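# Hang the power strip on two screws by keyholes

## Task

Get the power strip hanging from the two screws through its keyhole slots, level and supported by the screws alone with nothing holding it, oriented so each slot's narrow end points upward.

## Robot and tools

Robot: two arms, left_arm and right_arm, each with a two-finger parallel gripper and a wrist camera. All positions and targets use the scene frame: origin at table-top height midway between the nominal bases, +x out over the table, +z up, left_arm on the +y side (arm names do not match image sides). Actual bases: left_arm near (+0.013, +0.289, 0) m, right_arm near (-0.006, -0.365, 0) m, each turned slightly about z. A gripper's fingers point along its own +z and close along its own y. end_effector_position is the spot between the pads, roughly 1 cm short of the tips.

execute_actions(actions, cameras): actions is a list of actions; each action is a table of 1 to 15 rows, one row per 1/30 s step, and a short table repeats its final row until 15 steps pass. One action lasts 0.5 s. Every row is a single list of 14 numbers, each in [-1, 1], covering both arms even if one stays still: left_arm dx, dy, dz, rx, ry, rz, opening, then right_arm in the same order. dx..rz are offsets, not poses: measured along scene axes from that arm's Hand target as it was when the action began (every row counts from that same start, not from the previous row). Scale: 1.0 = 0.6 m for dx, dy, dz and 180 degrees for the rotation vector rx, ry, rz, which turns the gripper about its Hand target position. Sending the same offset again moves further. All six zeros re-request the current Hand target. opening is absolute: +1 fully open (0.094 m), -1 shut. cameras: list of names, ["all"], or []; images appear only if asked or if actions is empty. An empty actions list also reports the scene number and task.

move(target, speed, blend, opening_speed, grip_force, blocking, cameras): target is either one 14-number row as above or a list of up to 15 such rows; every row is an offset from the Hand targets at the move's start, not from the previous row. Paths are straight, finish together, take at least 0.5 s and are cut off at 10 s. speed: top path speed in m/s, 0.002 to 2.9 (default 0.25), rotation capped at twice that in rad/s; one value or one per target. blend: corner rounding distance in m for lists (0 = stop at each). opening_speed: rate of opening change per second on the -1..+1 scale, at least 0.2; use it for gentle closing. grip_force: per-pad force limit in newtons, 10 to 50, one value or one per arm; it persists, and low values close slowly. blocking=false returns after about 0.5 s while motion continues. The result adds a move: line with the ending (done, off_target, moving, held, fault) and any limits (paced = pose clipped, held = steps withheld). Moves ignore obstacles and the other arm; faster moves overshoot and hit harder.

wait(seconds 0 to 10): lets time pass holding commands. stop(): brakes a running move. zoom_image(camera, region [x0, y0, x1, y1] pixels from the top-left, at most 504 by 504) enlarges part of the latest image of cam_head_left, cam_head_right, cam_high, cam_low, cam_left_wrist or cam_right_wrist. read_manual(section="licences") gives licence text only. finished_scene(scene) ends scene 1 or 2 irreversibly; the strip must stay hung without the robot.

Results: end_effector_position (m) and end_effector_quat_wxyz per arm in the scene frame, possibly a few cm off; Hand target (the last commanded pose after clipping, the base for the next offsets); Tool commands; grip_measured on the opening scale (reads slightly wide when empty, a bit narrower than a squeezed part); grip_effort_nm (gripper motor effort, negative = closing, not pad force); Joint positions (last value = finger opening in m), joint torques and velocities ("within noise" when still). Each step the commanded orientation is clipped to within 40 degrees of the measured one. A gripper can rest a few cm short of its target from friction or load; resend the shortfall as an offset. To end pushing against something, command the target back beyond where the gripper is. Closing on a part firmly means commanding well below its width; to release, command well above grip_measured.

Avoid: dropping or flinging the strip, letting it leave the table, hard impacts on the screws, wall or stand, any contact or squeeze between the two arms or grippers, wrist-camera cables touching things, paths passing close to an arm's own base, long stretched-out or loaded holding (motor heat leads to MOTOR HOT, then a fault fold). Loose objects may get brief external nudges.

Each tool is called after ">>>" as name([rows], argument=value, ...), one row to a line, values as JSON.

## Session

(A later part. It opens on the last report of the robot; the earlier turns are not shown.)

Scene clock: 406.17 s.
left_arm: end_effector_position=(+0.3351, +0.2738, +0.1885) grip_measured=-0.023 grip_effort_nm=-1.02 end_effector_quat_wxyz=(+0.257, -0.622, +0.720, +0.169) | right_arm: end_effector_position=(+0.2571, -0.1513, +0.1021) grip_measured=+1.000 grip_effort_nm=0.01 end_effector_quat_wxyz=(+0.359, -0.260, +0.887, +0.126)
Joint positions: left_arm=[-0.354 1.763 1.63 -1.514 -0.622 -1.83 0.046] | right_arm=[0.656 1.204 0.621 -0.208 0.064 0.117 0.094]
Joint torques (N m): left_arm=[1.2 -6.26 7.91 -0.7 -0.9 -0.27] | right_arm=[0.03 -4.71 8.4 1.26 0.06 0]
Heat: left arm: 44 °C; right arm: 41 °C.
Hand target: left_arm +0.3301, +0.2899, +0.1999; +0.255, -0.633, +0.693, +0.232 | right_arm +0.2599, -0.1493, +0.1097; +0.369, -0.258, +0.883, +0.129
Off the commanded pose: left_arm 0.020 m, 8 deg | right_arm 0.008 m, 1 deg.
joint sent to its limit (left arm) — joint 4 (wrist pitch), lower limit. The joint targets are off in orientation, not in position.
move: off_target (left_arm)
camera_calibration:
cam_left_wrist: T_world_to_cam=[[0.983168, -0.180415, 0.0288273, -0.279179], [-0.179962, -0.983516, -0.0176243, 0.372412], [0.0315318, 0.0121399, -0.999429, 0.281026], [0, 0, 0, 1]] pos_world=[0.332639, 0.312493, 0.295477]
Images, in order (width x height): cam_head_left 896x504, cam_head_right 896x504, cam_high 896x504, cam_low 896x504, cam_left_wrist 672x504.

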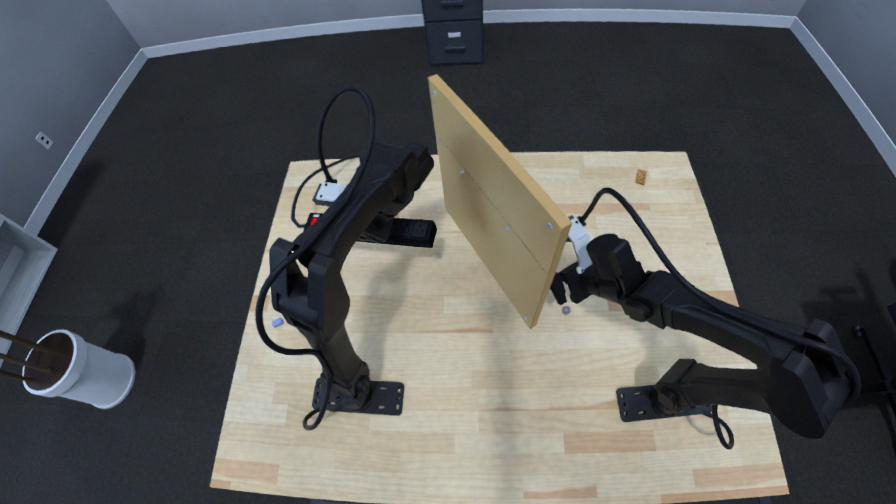

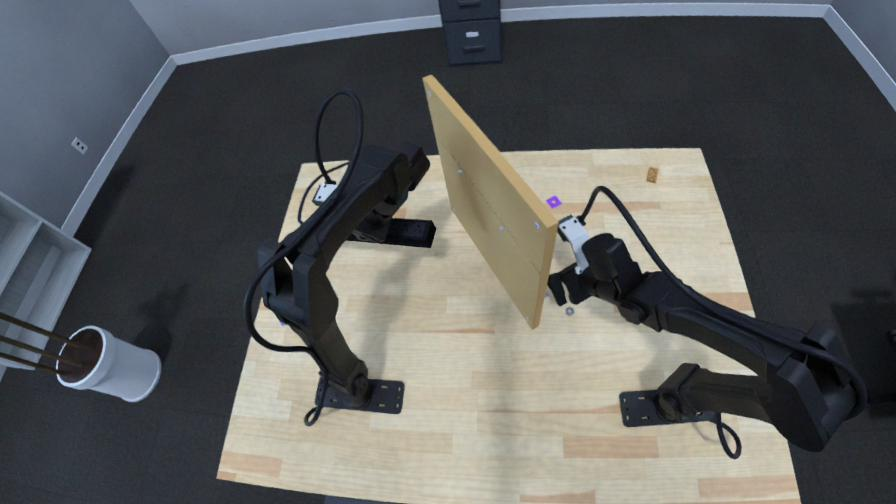

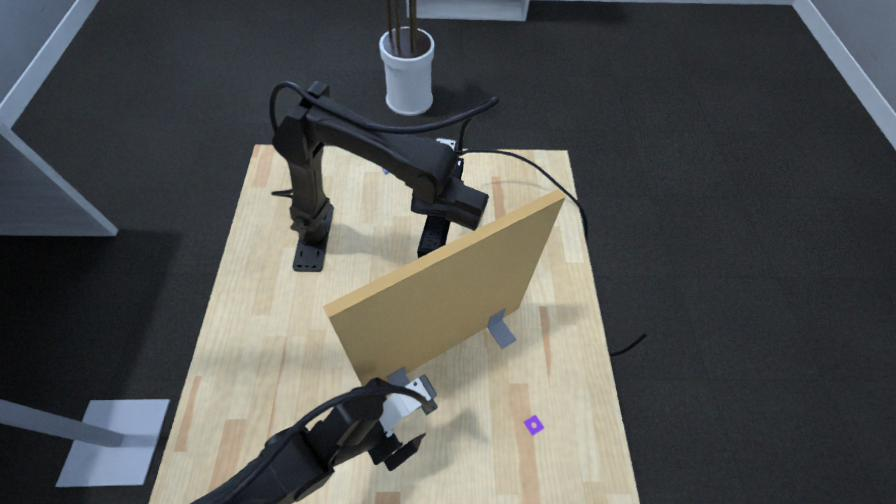

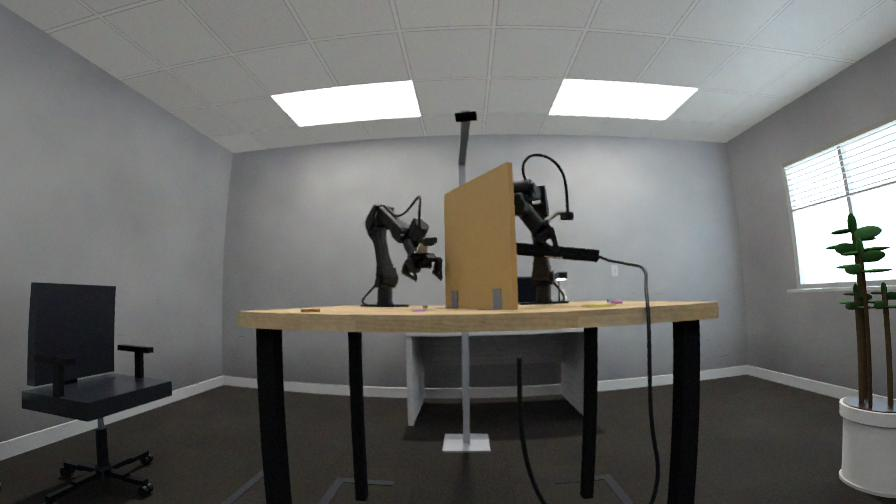

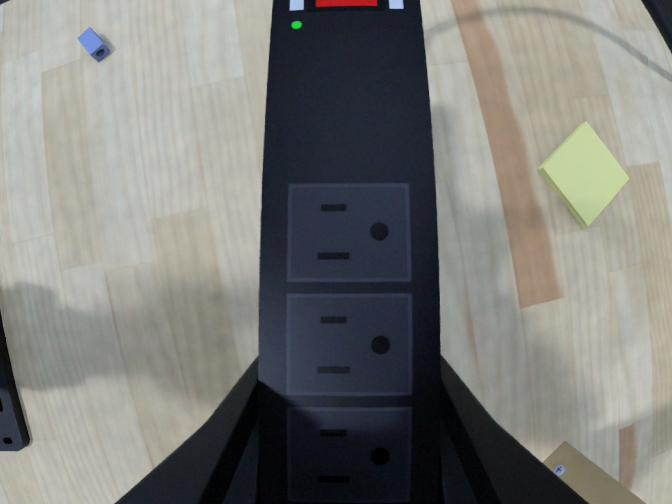

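>>> move(target=[0, 0, -0.235, 0, 0, 0, -0.4, 0, 0, 0, 0, 0, 0, 1], speed=0.15, cameras=["cam_low","cam_head_left","cam_head_right"])

>>> zoom_image(camera="cam_low", region=[480, 220, 640, 340])

>>> zoom_image(camera="cam_head_left", region=[240, 120, 480, 320])

Scene clock: 418.87 s.
left_arm: end_effector_position=(+0.3362, +0.2768, +0.0582) grip_measured=-0.023 grip_effort_nm=-1.02 end_effector_quat_wxyz=(-0.246, +0.631, -0.706, -0.207) | right_arm: end_effector_position=(+0.2571, -0.1513, +0.1021) grip_measured=+1.000 grip_effort_nm=0.01 end_effector_quat_wxyz=(+0.359, -0.260, +0.887, +0.126)
Joint positions: left_arm=[-0.349 1.919 1.287 -1.116 -0.633 -1.895 0.046] | right_arm=[0.656 1.204 0.621 -0.208 0.064 0.117 0.094]
Joint torques (N m): left_arm=[1.02 -6.93 4.04 -0.46 -0.72 -0.21] | right_arm=[0.03 -4.7 8.4 1.26 0.06 0]
Heat: left arm: 42 °C; right arm: 41 °C.
Hand target: left_arm +0.3302, +0.2898, +0.0590; +0.255, -0.634, +0.693, +0.232 | right_arm +0.2599, -0.1493, +0.1097; +0.369, -0.258, +0.883, +0.129
Off the commanded pose: left_arm 0.014 m, 3 deg | right_arm 0.008 m, 1 deg.
move: off_target (left_arm)
Images, in order (width x height): cam_head_left 896x504, cam_head_right 896x504, cam_low 896x504.

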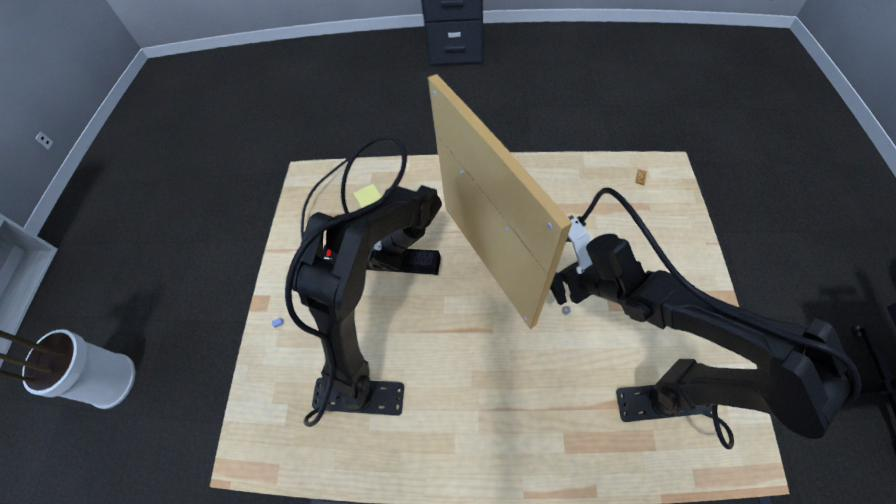

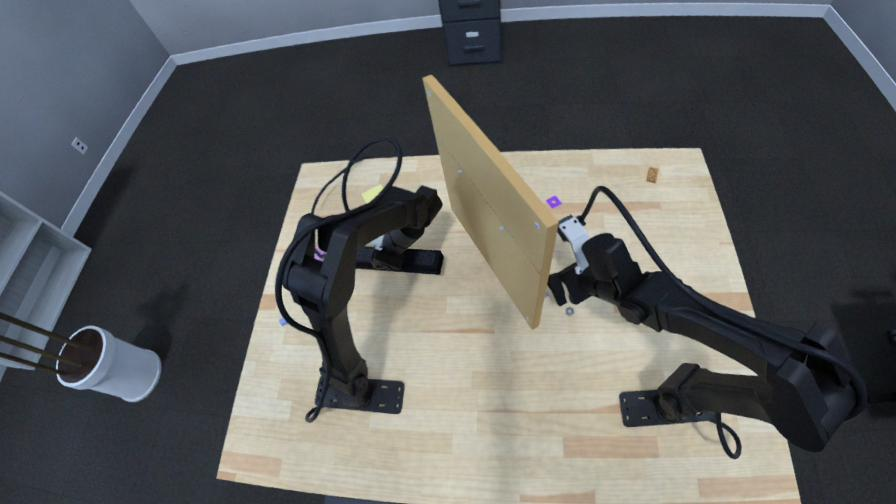

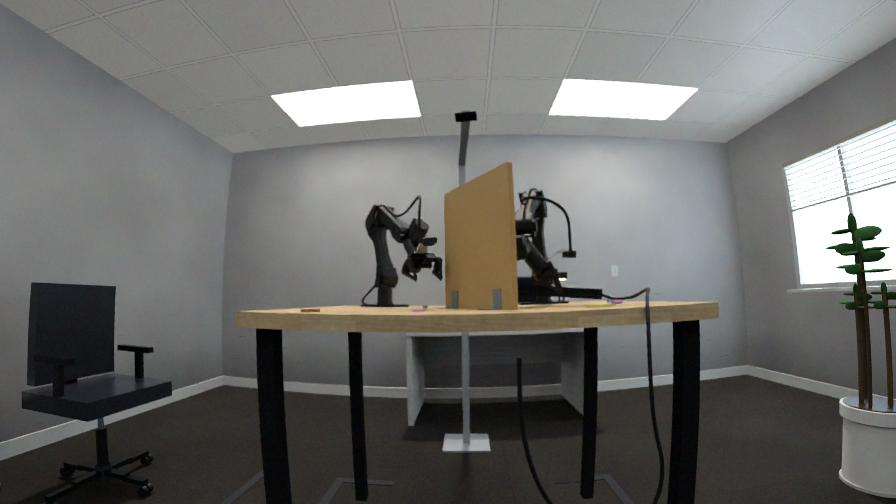

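Scaled by 3.150 from the camera's 896x504 image, which has a finer 1280x720 frame.

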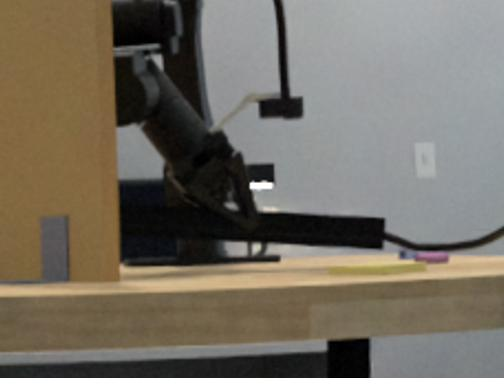

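Scaled by 2.100 from the camera's 896x504 image, which has a finer 1280x720 frame.

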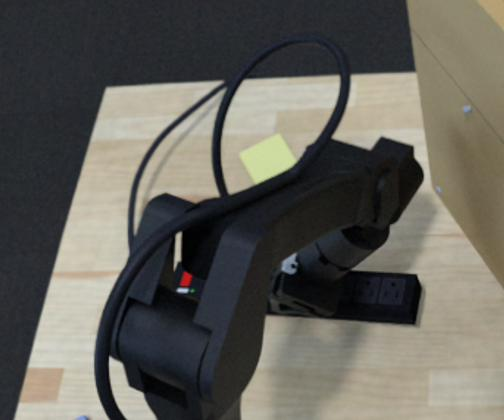

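>>> move(target=[0, -0.008, -0.055, 0.02, 0, 0, -0.4, 0, 0, 0, 0, 0, 0, 1], speed=0.08, cameras=["cam_low","cam_left_wrist"])

>>> zoom_image(camera="cam_low", region=[480, 220, 640, 340])

Scene clock: 425.63 s.
left_arm: end_effector_position=(+0.3383, +0.2791, +0.0329) grip_measured=-0.023 grip_effort_nm=-1.03 end_effector_quat_wxyz=(-0.278, +0.622, -0.693, -0.236) | right_arm: end_effector_position=(+0.2571, -0.1513, +0.1021) grip_measured=+1.000 grip_effort_nm=0.01 end_effector_quat_wxyz=(+0.359, -0.260, +0.887, +0.126)
Joint positions: left_arm=[-0.377 2.013 1.259 -1.059 -0.714 -1.958 0.046] | right_arm=[0.656 1.204 0.621 -0.208 0.064 0.117 0.094]
Joint torques (N m): left_arm=[0.36 -6.76 3.34 -0.39 -0.42 -0.25] | right_arm=[0.02 -4.68 8.39 1.26 0.06 0.01]
Heat: left arm: 41 °C; right arm: 41 °C.
Hand target: left_arm +0.3301, +0.2851, +0.0259; +0.275, -0.625, +0.685, +0.254 | right_arm +0.2599, -0.1493, +0.1097; +0.369, -0.258, +0.883, +0.129
Off the commanded pose: left_arm 0.012 m, 2 deg | right_arm 0.008 m, 1 deg.
move: off_target (left_arm)
camera_calibration:
cam_left_wrist: T_world_to_cam=[[0.992386, -0.119594, -0.0294635, -0.295019], [-0.122583, -0.982308, -0.141575, 0.359812], [-0.0120107, 0.144109, -0.989489, 0.103032], [0, 0, 0, 1]] pos_world=[0.338117, 0.303316, 0.144197]
Images, in order (width x height): cam_low 896x504, cam_left_wrist 672x504.

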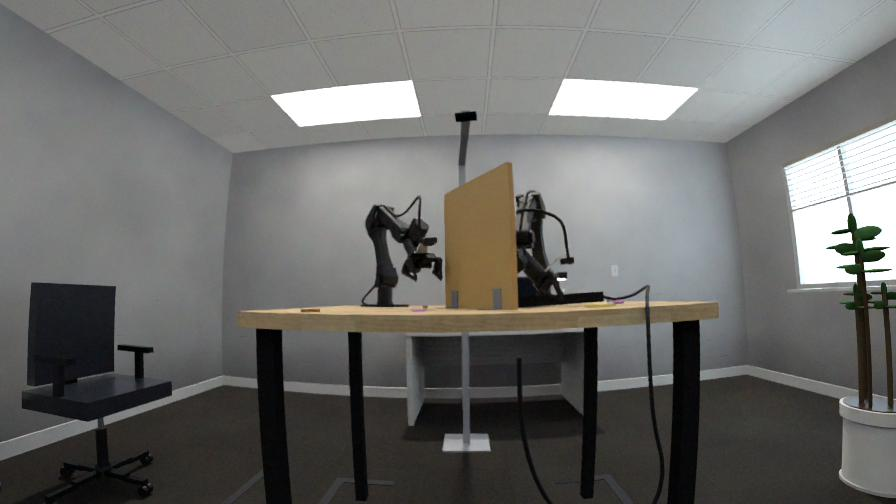

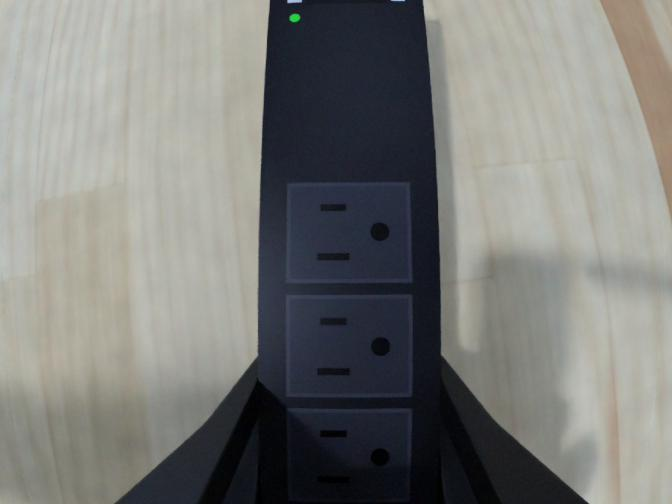

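Scaled by 3.150 from the camera's 896x504 image, which has a finer 1280x720 frame.

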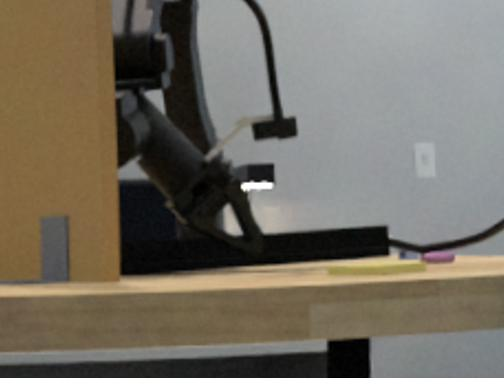

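>>> move(target=[0.01, -0.005, -0.02, -0.004, 0, 0, -0.4, 0, 0, 0, 0, 0, 0, 1], speed=0.06, cameras=["cam_low"])

>>> zoom_image(camera="cam_low", region=[480, 220, 640, 340])

Scene clock: 430.37 s.
left_arm: end_effector_position=(+0.3384, +0.2791, +0.0318) grip_measured=-0.023 grip_effort_nm=-1.02 end_effector_quat_wxyz=(-0.280, +0.620, -0.692, -0.239) | right_arm: end_effector_position=(+0.2571, -0.1513, +0.1021) grip_measured=+1.000 grip_effort_nm=0.01 end_effector_quat_wxyz=(+0.359, -0.260, +0.887, +0.126)
Joint positions: left_arm=[-0.379 2.019 1.259 -1.058 -0.72 -1.962 0.046] | right_arm=[0.656 1.204 0.621 -0.208 0.064 0.117 0.094]
Joint torques (N m): left_arm=[0.8 -4.71 4.14 -0.05 -0.28 -0.2] | right_arm=[0.03 -4.7 8.39 1.25 0.06 0]
Heat: left arm: 40 °C; right arm: 40 °C.
Hand target: left_arm +0.3361, +0.2821, +0.0139; +0.271, -0.627, +0.687, +0.249 | right_arm +0.2599, -0.1493, +0.1097; +0.369, -0.258, +0.883, +0.129
Off the commanded pose: left_arm 0.018 m, 2 deg | right_arm 0.008 m, 1 deg.
move: off_target (left_arm)
Images, in order (width x height): cam_low 896x504.

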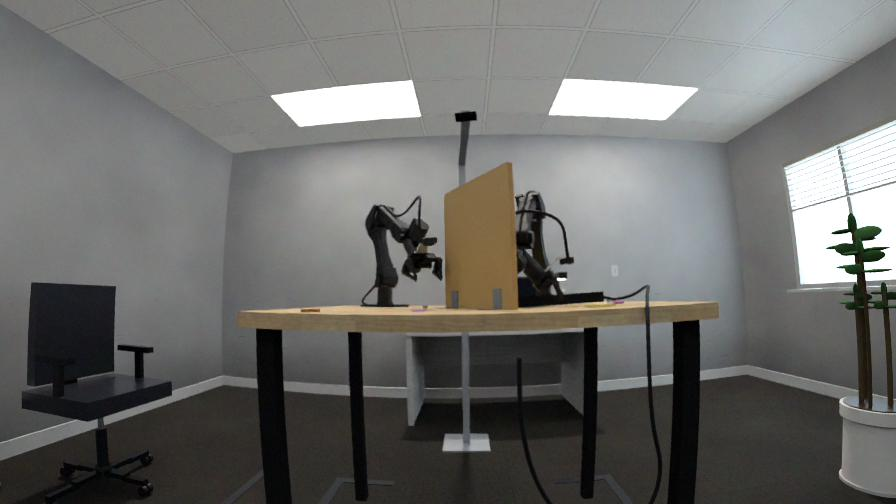

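Scaled by 3.150 from the camera's 896x504 image, which has a finer 1280x720 frame.

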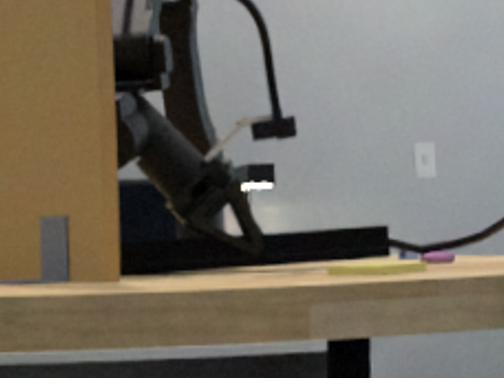

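>>> move([
  [0.003, -0.005, 0.03, 0,0,0, 1, 0, 0, 0, 0, 0, 0, 1],
  [-0.009, -0.143, 0.197, 0, 0, 0, 1, 0, 0, 0, 0, 0, 0, 1],
  [0.003, -0.005, 0.26, -0.178, 0.193, -0.447, 1, 0, 0, 0, 0, 0, 0, 1],
  [0.003, -0.005, 0.177, 0.031, 0.363, -0.92, 1, 0, 0, 0, 0, 0, 0, 1],
], speed=0.3, opening_speed=1.5, blend=[0, 0.02, 0.03, 0], cameras=["cam_head_left","cam_head_right","cam_left_wrist"])

>>> zoom_image(camera="cam_head_left", region=[240, 120, 480, 320])

Scene clock: 456.13 s.
left_arm: end_effector_position=(+0.3411, +0.2796, +0.1238) grip_measured=+0.998 grip_effort_nm=0.10 end_effector_quat_wxyz=(+0.003, +0.726, +0.687, +0.011) | right_arm: end_effector_position=(+0.2571, -0.1513, +0.1021) grip_measured=+1.000 grip_effort_nm=0.01 end_effector_quat_wxyz=(+0.359, -0.260, +0.887, +0.126)
Joint positions: left_arm=[-0.01 1.766 1.513 -1.298 -0.012 1.588 0.094] | right_arm=[0.656 1.204 0.621 -0.208 0.064 0.117 0.094]
Joint torques (N m): left_arm=[0.5 -7.16 4.33 0.27 0.12 0.07] | right_arm=[0.05 -4.68 8.39 1.25 0.05 0.01]
Heat: left arm: 38 °C; right arm: 40 °C.
Hand target: left_arm +0.3379, +0.2791, +0.1201; +0.004, +0.728, +0.686, +0.004 | right_arm +0.2599, -0.1493, +0.1097; +0.369, -0.258, +0.883, +0.129
Off the commanded pose: left_arm 0.005 m, 1 deg | right_arm 0.008 m, 1 deg.
move: done
camera_calibration:
cam_left_wrist: T_world_to_cam=[[-0.994573, 0.0908113, -0.0507672, 0.326443], [0.0447586, 0.813979, 0.579168, -0.275097], [0.0939184, 0.573752, -0.813626, 0.0148839], [0, 0, 0, 1]] pos_world=[0.335586, 0.185739, 0.18801]
Images, in order (width x height): cam_head_left 896x504, cam_head_right 896x504, cam_left_wrist 672x504.

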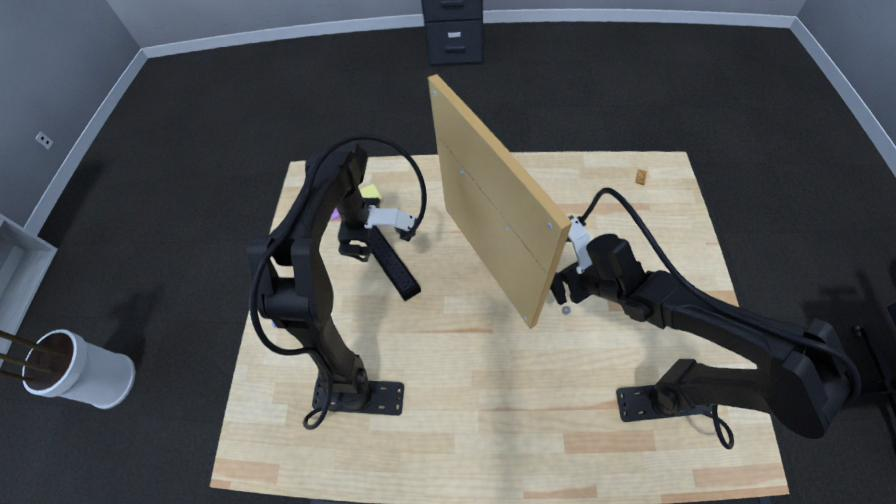

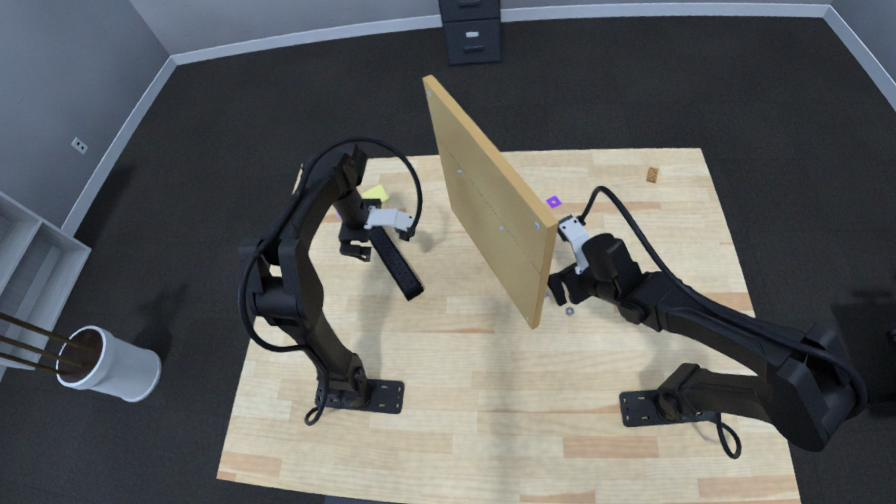

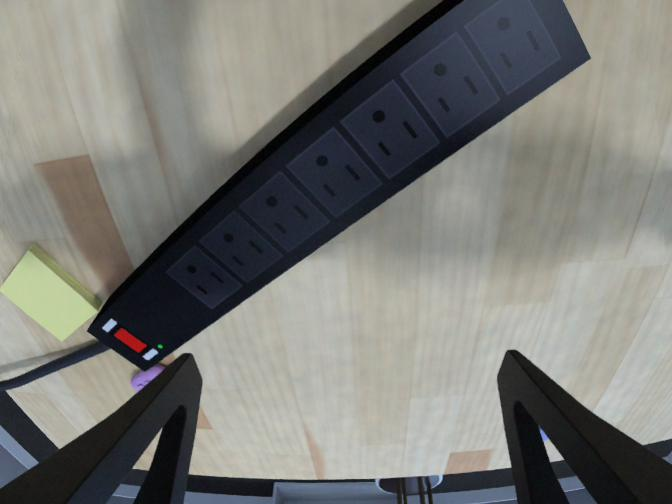

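Scaled by 2.100 from the camera's 896x504 image, which has a finer 1280x720 frame.

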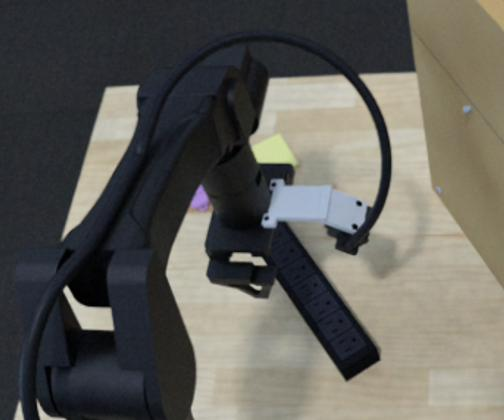

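>>> move(target=[0.067, 0.002, 0.0, 0, 0, 0.708, 1, 0, 0, 0, 0, 0, 0, 1], speed=0.3, cameras=["cam_left_wrist","cam_head_left"])

Scene clock: 498.67 s.
left_arm: end_effector_position=(+0.3732, +0.2779, +0.1192) grip_measured=+0.998 grip_effort_nm=0.09 end_effector_quat_wxyz=(-0.001, -0.285, +0.959, +0.005) | right_arm: end_effector_position=(+0.2571, -0.1513, +0.1021) grip_measured=+1.000 grip_effort_nm=0.01 end_effector_quat_wxyz=(+0.359, -0.260, +0.887, +0.126)
Joint positions: left_arm=[-0.01 1.918 1.689 -1.347 -0.009 -0.615 0.094] | right_arm=[0.656 1.204 0.621 -0.208 0.064 0.117 0.094]
Joint torques (N m): left_arm=[0.65 -6.9 8.75 0.01 0.01 -0.06] | right_arm=[0.03 -4.71 8.39 1.26 0.06 0]
Heat: left arm: 36 °C; right arm: 40 °C.
Hand target: left_arm +0.3781, +0.2803, +0.1200; -0.002, -0.292, +0.956, +0.005 | right_arm +0.2599, -0.1493, +0.1097; +0.369, -0.258, +0.883, +0.129
Off the commanded pose: left_arm 0.006 m, 1 deg | right_arm 0.008 m, 1 deg.
move: done
camera_calibration:
cam_left_wrist: T_world_to_cam=[[0.514769, -0.856279, -0.0424066, 0.0572288], [-0.692728, -0.444571, 0.567877, 0.353833], [-0.505114, -0.26295, -0.82202, 0.466159], [0, 0, 0, 1]] pos_world=[0.451114, 0.328884, 0.184685]
Images, in order (width x height): cam_head_left 896x504, cam_left_wrist 672x504.

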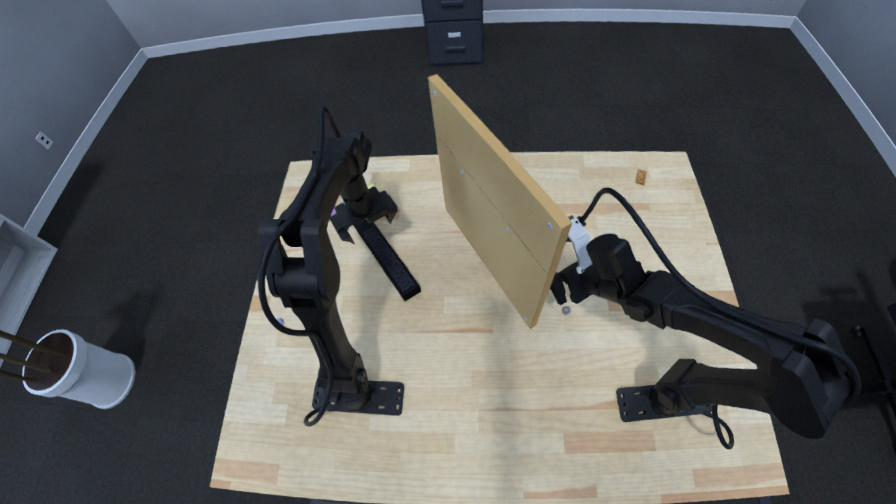

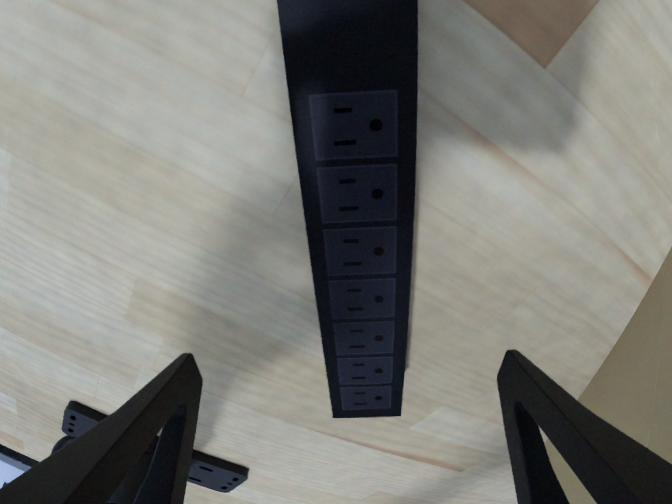

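>>> move(target=[0.003, -0.002, -0.155, 0, 0, 0.013, 1, 0, 0, 0, 0, 0, 0, 1], speed=0.2, cameras=[])

Scene clock: 509.40 s.
left_arm: end_effector_position=(+0.3801, +0.2773, +0.0337) grip_measured=+0.998 grip_effort_nm=0.09 end_effector_quat_wxyz=(+0.000, -0.306, +0.952, +0.004) | right_arm: end_effector_position=(+0.2571, -0.1513, +0.1021) grip_measured=+1.000 grip_effort_nm=0.01 end_effector_quat_wxyz=(+0.359, -0.260, +0.887, +0.126)
Joint positions: left_arm=[-0.01 1.99 1.446 -1.029 -0.008 -0.66 0.094] | right_arm=[0.656 1.204 0.621 -0.208 0.064 0.117 0.094]
Joint torques (N m): left_arm=[0.32 -7.68 4.74 0.34 -0.01 -0.07] | right_arm=[0.03 -4.7 8.4 1.26 0.06 0]
Heat: left arm: 36 °C; right arm: 40 °C.
Hand target: left_arm +0.3800, +0.2791, +0.0272; -0.001, -0.312, +0.950, +0.005 | right_arm +0.2599, -0.1493, +0.1097; +0.369, -0.258, +0.883, +0.129
Off the commanded pose: left_arm 0.007 m, 1 deg | right_arm 0.008 m, 1 deg.
move: done
No camera images: "cameras" was empty.

>>> move([
  [0.0, 0.0, -0.014, 0, 0, 0, 1, 0, 0, 0, 0, 0, 0, 1],
  [0.0, 0.0, -0.012, 0, 0, 0, -0.4, 0, 0, 0, 0, 0, 0, 1],
  [0.0, 0.0, 0.09, 0, 0, 0, -0.4, 0, 0, 0, 0, 0, 0, 1],
  [-0.242, -0.247, 0.09, 0, 0, -0.017, -0.4, 0, 0, 0, 0, 0, 0, 1],
], speed=[0.1, 0.1, 0.15, 0.25], opening_speed=1.2, blend=[0, 0, 0.03, 0], cameras=["cam_head_left","cam_head_right","cam_left_wrist"])

Scene clock: 519.40 s.
left_arm: end_effector_position=(+0.2474, +0.1254, +0.0763) grip_measured=-0.025 grip_effort_nm=-1.03 end_effector_quat_wxyz=(+0.009, -0.280, +0.960, +0.000) | right_arm: end_effector_position=(+0.2571, -0.1513, +0.1021) grip_measured=+1.000 grip_effort_nm=0.01 end_effector_quat_wxyz=(+0.359, -0.260, +0.887, +0.126)
Joint positions: left_arm=[-0.593 1.636 1.175 -1.099 -0.014 -1.188 0.046] | right_arm=[0.656 1.204 0.621 -0.208 0.064 0.117 0.094]
Joint torques (N m): left_arm=[-0.35 -8.18 4.46 -0.24 0.09 -0.15] | right_arm=[0.03 -4.7 8.38 1.25 0.06 0]
Heat: left arm: 36 °C; right arm: 40 °C.
Hand target: left_arm +0.2347, +0.1309, +0.0811; -0.001, -0.286, +0.958, +0.005 | right_arm +0.2599, -0.1493, +0.1097; +0.369, -0.258, +0.883, +0.129
Off the commanded pose: left_arm 0.015 m, 2 deg | right_arm 0.008 m, 1 deg.
move: off_target (left_arm); target 2's new opening was sent with left_arm's hand 0.011 m and 1 deg from that target
camera_calibration:
cam_left_wrist: T_world_to_cam=[[0.506716, -0.861682, -0.0272612, -0.00894332], [-0.709574, -0.434811, 0.554476, 0.227279], [-0.489636, -0.261618, -0.831753, 0.324033], [0, 0, 0, 1]] pos_world=[0.324461, 0.17589, 0.143251]
Images, in order (width x height): cam_head_left 896x504, cam_head_right 896x504, cam_left_wrist 672x504.

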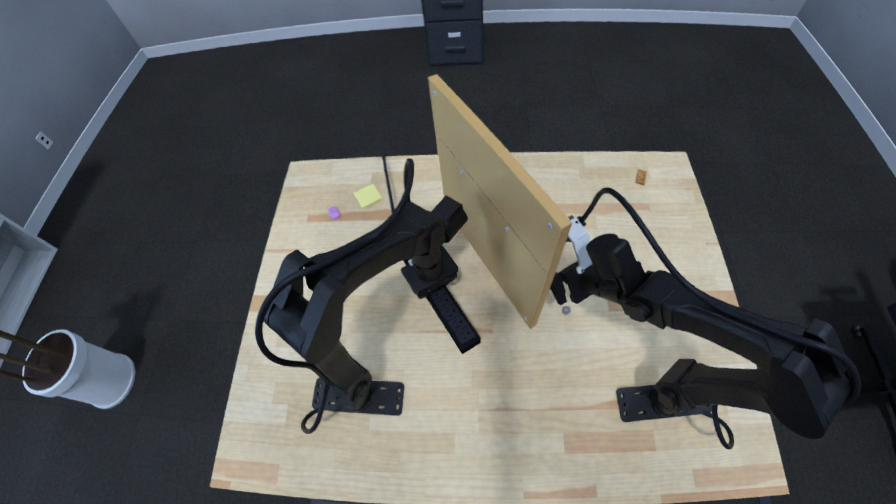

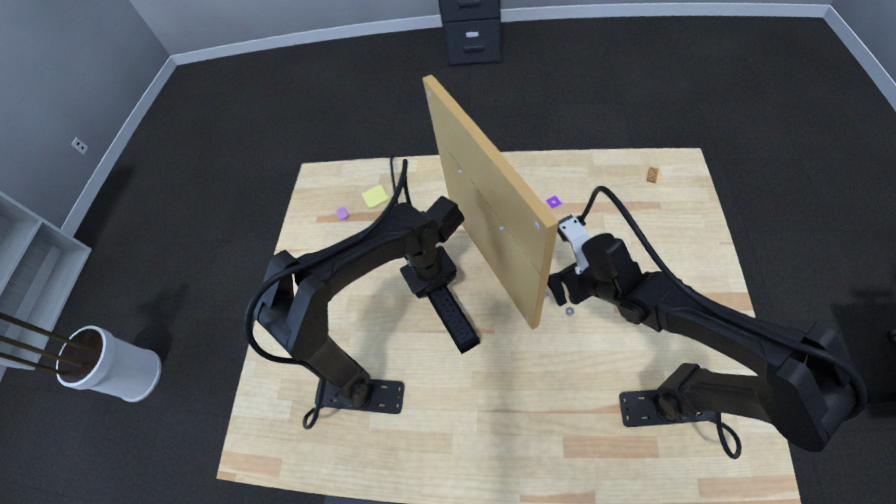

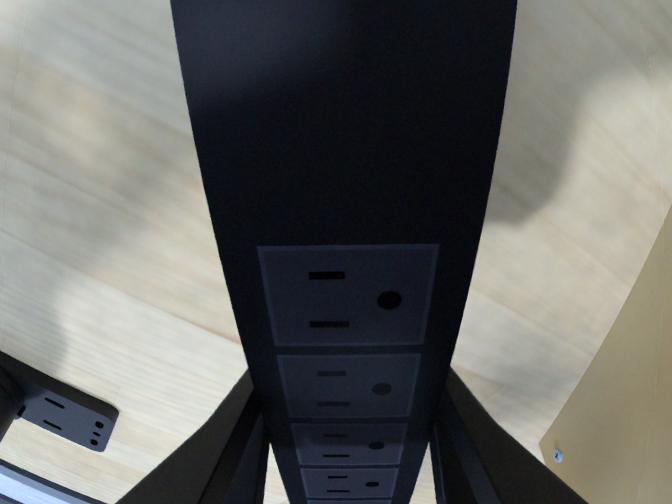

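>>> move([
  [0.0, 0.0, -0.095, 0, 0, 0, -0.4, 0, 0, 0, 0, 0, 0, 1],
  [0.0, 0.0, -0.088, 0, 0, 0, 1, 0, 0, 0, 0, 0, 0, 1],
], speed=[0.12, 0.1], opening_speed=1.0, cameras=["cam_head_left","cam_left_wrist"])

Scene clock: 529.40 s.
left_arm: end_effector_position=(+0.2387, +0.1284, +0.0298) grip_measured=+0.998 grip_effort_nm=0.13 end_effector_quat_wxyz=(+0.002, -0.284, +0.959, -0.003) | right_arm: end_effector_position=(+0.2571, -0.1513, +0.1021) grip_measured=+1.000 grip_effort_nm=0.01 end_effector_quat_wxyz=(+0.359, -0.260, +0.887, +0.126)
Joint positions: left_arm=[-0.593 1.663 1.01 -0.911 0.001 -1.198 0.094] | right_arm=[0.656 1.204 0.621 -0.208 0.064 0.117 0.094]
Joint torques (N m): left_arm=[-0.2 -5.7 5.01 0.06 -0.06 -0.06] | right_arm=[0.03 -4.7 8.38 1.26 0.06 0.01]
Heat: left arm: 36 °C; right arm: 40 °C.
Hand target: left_arm +0.2347, +0.1310, +0.0283; -0.001, -0.286, +0.958, +0.006 | right_arm +0.2599, -0.1493, +0.1097; +0.369, -0.258, +0.883, +0.129
Off the commanded pose: left_arm 0.005 m, 1 deg | right_arm 0.008 m, 1 deg.
move: done
camera_calibration:
cam_left_wrist: T_world_to_cam=[[0.514457, -0.857146, -0.0251824, -0.00567672], [-0.698862, -0.436111, 0.566921, 0.245413], [-0.496916, -0.274057, -0.823387, 0.284965], [0, 0, 0, 1]] pos_world=[0.316034, 0.180258, 0.0953637]
Images, in order (width x height): cam_head_left 896x504, cam_left_wrist 672x504.

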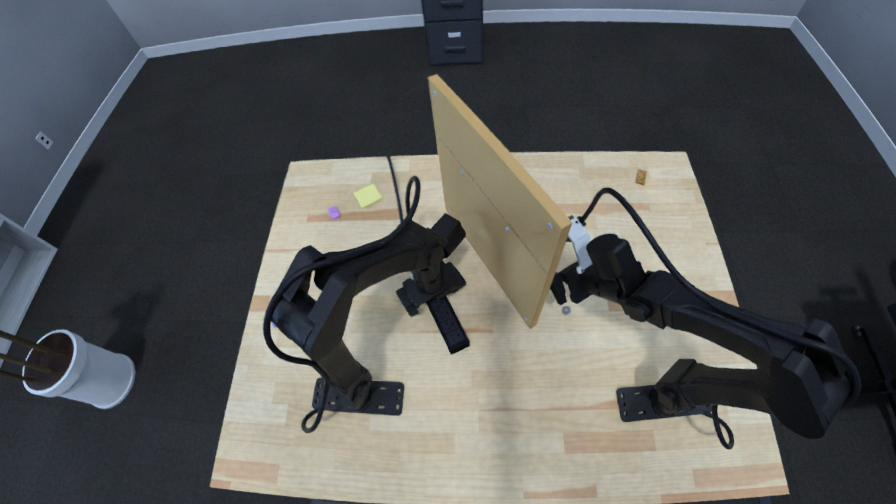

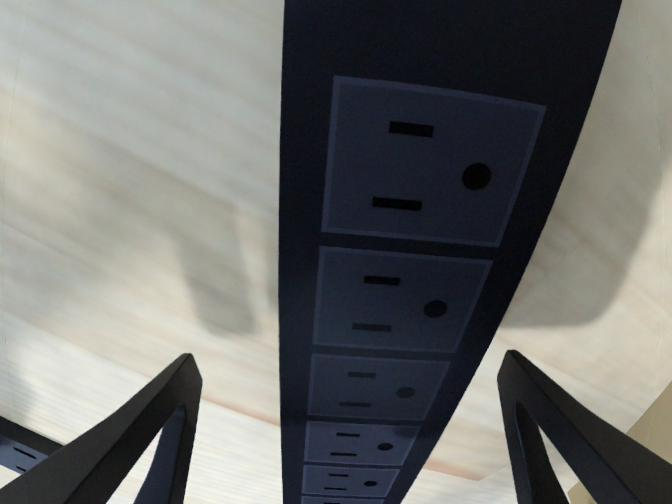

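>>> move([
  [0.01, 0.01, 0.17, 0, 0, 0, 1, 0, 0, 0, 0, 0, 0, 1],
  [0.01, 0.01, 0.17, 0, 0, -0.5, 1, 0, 0, 0, 0, 0, 0, 1],
  [0.01, 0.01, 0.17, 0, 0, -0.97, 1, 0, 0, 0, 0, 0, 0, 1],
], speed=0.3, blend=[0.03, 0.03, 0], cameras=["cam_head_left","cam_left_wrist"])

Scene clock: 541.40 s.
left_arm: end_effector_position=(+0.2408, +0.1384, +0.1253) grip_measured=+0.998 grip_effort_nm=0.11 end_effector_quat_wxyz=(-0.009, +0.943, +0.333, +0.002) | right_arm: end_effector_position=(+0.2571, -0.1513, +0.1021) grip_measured=+1.000 grip_effort_nm=0.01 end_effector_quat_wxyz=(+0.359, -0.260, +0.887, +0.126)
Joint positions: left_arm=[-0.569 1.587 1.32 -1.317 -0.015 1.866 0.094] | right_arm=[0.656 1.204 0.621 -0.208 0.064 0.117 0.094]
Joint torques (N m): left_arm=[0.65 -6.95 5.87 0.17 0.19 0.12] | right_arm=[0.05 -4.7 8.39 1.26 0.06 0.01]
Heat: left arm: 36 °C; right arm: 40 °C.
Hand target: left_arm +0.2408, +0.1370, +0.1304; +0.006, +0.944, +0.331, +0.002 | right_arm +0.2599, -0.1493, +0.1097; +0.369, -0.258, +0.883, +0.129
Off the commanded pose: left_arm 0.005 m, 2 deg | right_arm 0.008 m, 1 deg.
move: done
camera_calibration:
cam_left_wrist: T_world_to_cam=[[-0.598816, 0.800747, -0.0149757, 0.0415722], [0.648962, 0.496096, 0.576833, -0.257852], [0.469327, 0.335698, -0.816724, 0.0494713], [0, 0, 0, 1]] pos_world=[0.169012, 0.0780229, 0.189764]
Images, in order (width x height): cam_head_left 896x504, cam_left_wrist 672x504.

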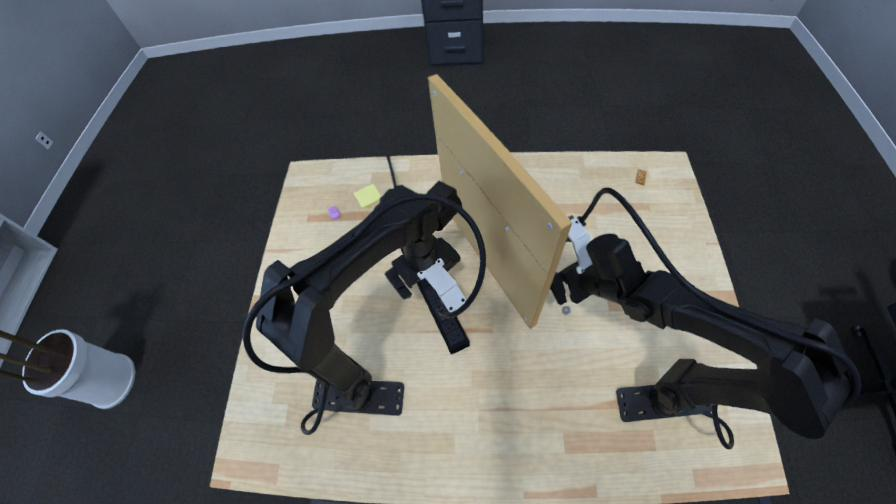

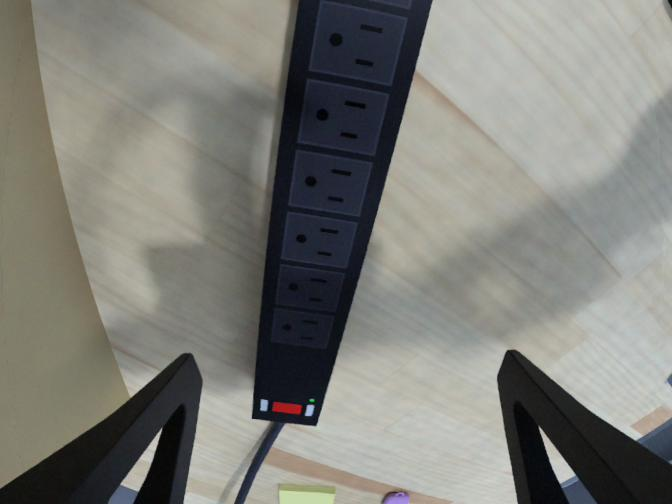

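>>> move([
  [0.0337, -0.0075, -0.06, 0, 0, -0.064, 1, 0, 0, 0, 0, 0, 0, 1],
  [0.0337, -0.0075, -0.182, 0, 0, -0.064, 1, 0, 0, 0, 0, 0, 0, 1],
], speed=0.15, blend=[0.02, 0], cameras=["cam_left_wrist"])

Scene clock: 558.77 s.
left_arm: end_effector_position=(+0.2663, +0.1304, +0.0278) grip_measured=+0.998 grip_effort_nm=0.12 end_effector_quat_wxyz=(+0.008, +0.971, +0.237, +0.016) | right_arm: end_effector_position=(+0.2571, -0.1513, +0.1021) grip_measured=+1.000 grip_effort_nm=0.01 end_effector_quat_wxyz=(+0.359, -0.260, +0.887, +0.126)
Joint positions: left_arm=[-0.542 1.722 1.068 -0.883 -0.013 2.093 0.094] | right_arm=[0.656 1.204 0.621 -0.208 0.064 0.117 0.094]
Joint torques (N m): left_arm=[0.51 -5.46 4.3 0.23 0.17 0.12] | right_arm=[0.03 -4.68 8.39 1.26 0.06 0]
Heat: left arm: 36 °C; right arm: 40 °C.
Hand target: left_arm +0.2609, +0.1324, +0.0212; +0.006, +0.972, +0.235, +0.001 | right_arm +0.2599, -0.1493, +0.1097; +0.369, -0.258, +0.883, +0.129
Off the commanded pose: left_arm 0.009 m, 2 deg | right_arm 0.008 m, 1 deg.
joint sent to its limit (left arm) — joint 6 (wrist roll), upper limit. The joint targets still meet the commanded pose.
move: done
camera_calibration:
cam_left_wrist: T_world_to_cam=[[-0.427094, 0.902634, -0.0533176, 0.00382597], [0.714894, 0.37319, 0.591318, -0.215917], [0.553641, 0.214431, -0.804674, -0.0464172], [0, 0, 0, 1]] pos_world=[0.18169, 0.0870781, 0.090529]
Images, in order (width x height): cam_left_wrist 672x504.

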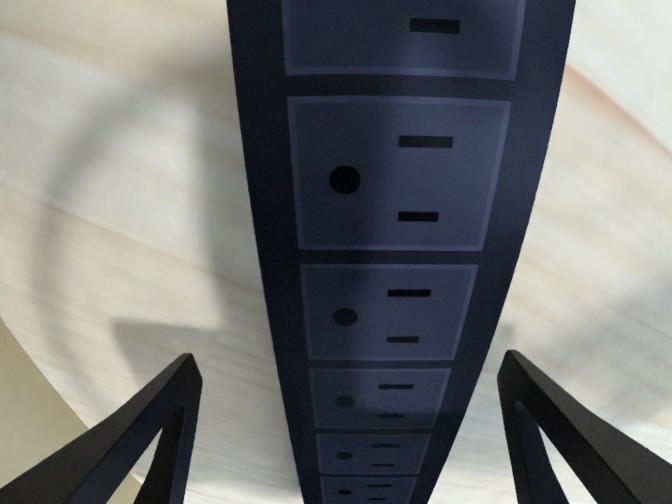

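>>> move([
  [0.0, 0.0, 0.003, 0, 0, 0, -0.4, 0, 0, 0, 0, 0, 0, 1],
  [-0.01, 0.04, 0.2, -0.02, -0.01, 0, -0.4, 0, 0, 0, 0, 0, 0, 1],
  [0.032, 0.046, 0.58, -0.434, -0.249, 0.023, -0.4, 0, 0, 0, 0, 0, 0, 1],
], speed=[0.1, 0.15, 0.22], opening_speed=1.2, blend=[0, 0.03, 0], cameras=["cam_head_left","cam_head_right","cam_left_wrist","cam_high","cam_low"])

Scene clock: 583.10 s.
left_arm: end_effector_position=(+0.2898, +0.1646, +0.3491) grip_measured=-0.025 grip_effort_nm=-1.02 end_effector_quat_wxyz=(+0.671, +0.679, +0.252, +0.161) | right_arm: end_effector_position=(+0.2571, -0.1513, +0.1021) grip_measured=+1.000 grip_effort_nm=0.01 end_effector_quat_wxyz=(+0.359, -0.260, +0.887, +0.126)
Joint positions: left_arm=[0.165 0.915 0.825 -0.019 1.115 1.549 0.046] | right_arm=[0.656 1.204 0.621 -0.208 0.064 0.117 0.094]
Joint torques (N m): left_arm=[-0.36 -3.48 6.86 2.55 0.26 0.2] | right_arm=[0.05 -4.7 8.38 1.25 0.06 0.01]
Heat: left arm: 36 °C; right arm: 40 °C.
Hand target: left_arm +0.2800, +0.1600, +0.3692; +0.683, +0.675, +0.196, +0.199 | right_arm +0.2599, -0.1493, +0.1097; +0.369, -0.258, +0.883, +0.129
Off the commanded pose: left_arm 0.023 m, 8 deg | right_arm 0.008 m, 1 deg.
move: off_target (left_arm)
camera_calibration:
cam_left_wrist: T_world_to_cam=[[-0.0785051, -0.0330887, -0.996364, 0.382371], [0.360379, 0.930919, -0.0593101, -0.197547], [0.929497, -0.363725, -0.0611574, -0.0815714], [0, 0, 0, 1]] pos_world=[0.17703, 0.166883, 0.364276]
Images, in order (width x height): cam_head_left 896x504, cam_head_right 896x504, cam_high 896x504, cam_low 896x504, cam_left_wrist 672x504.

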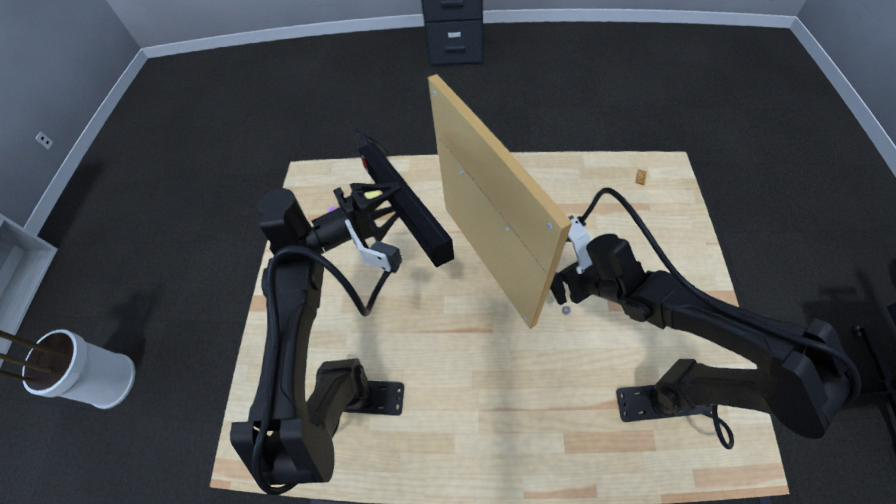

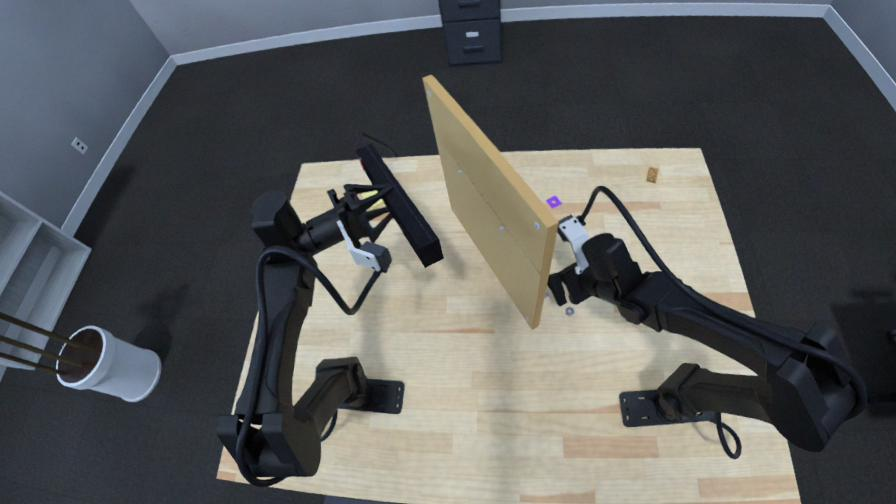

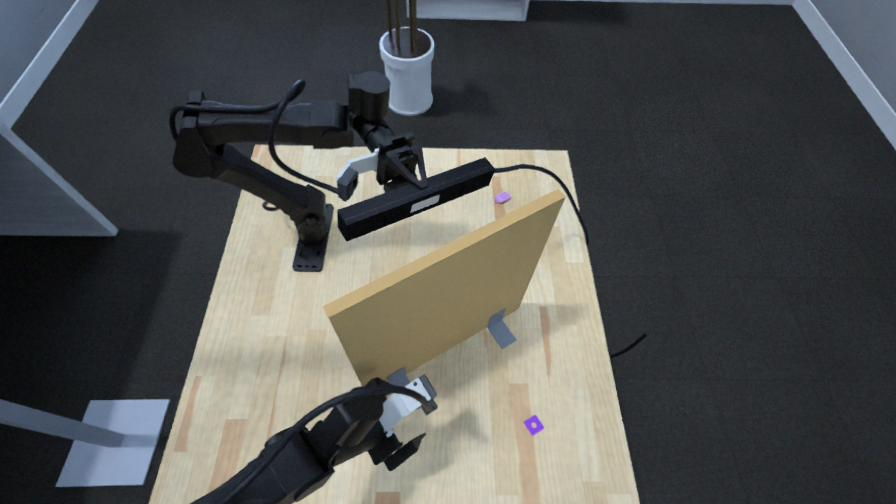

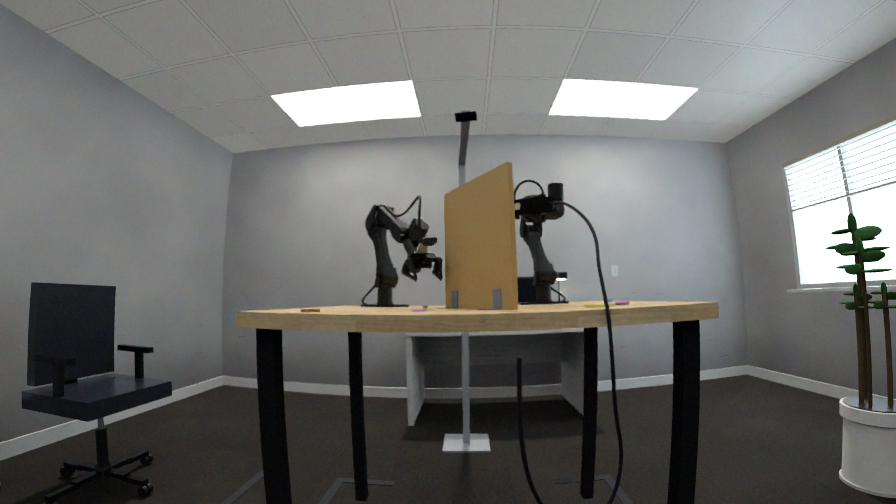

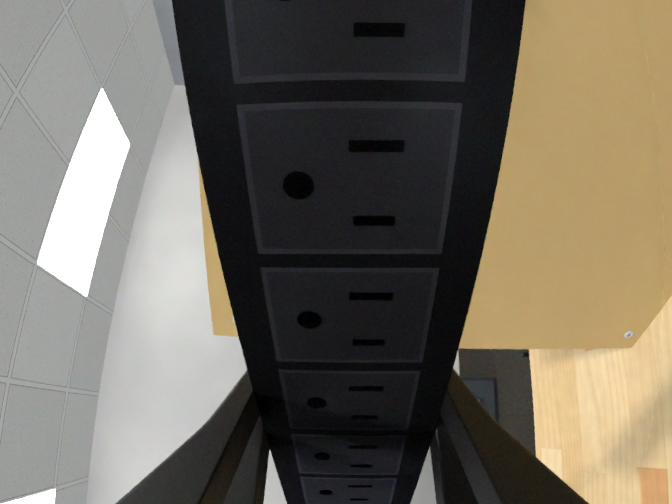

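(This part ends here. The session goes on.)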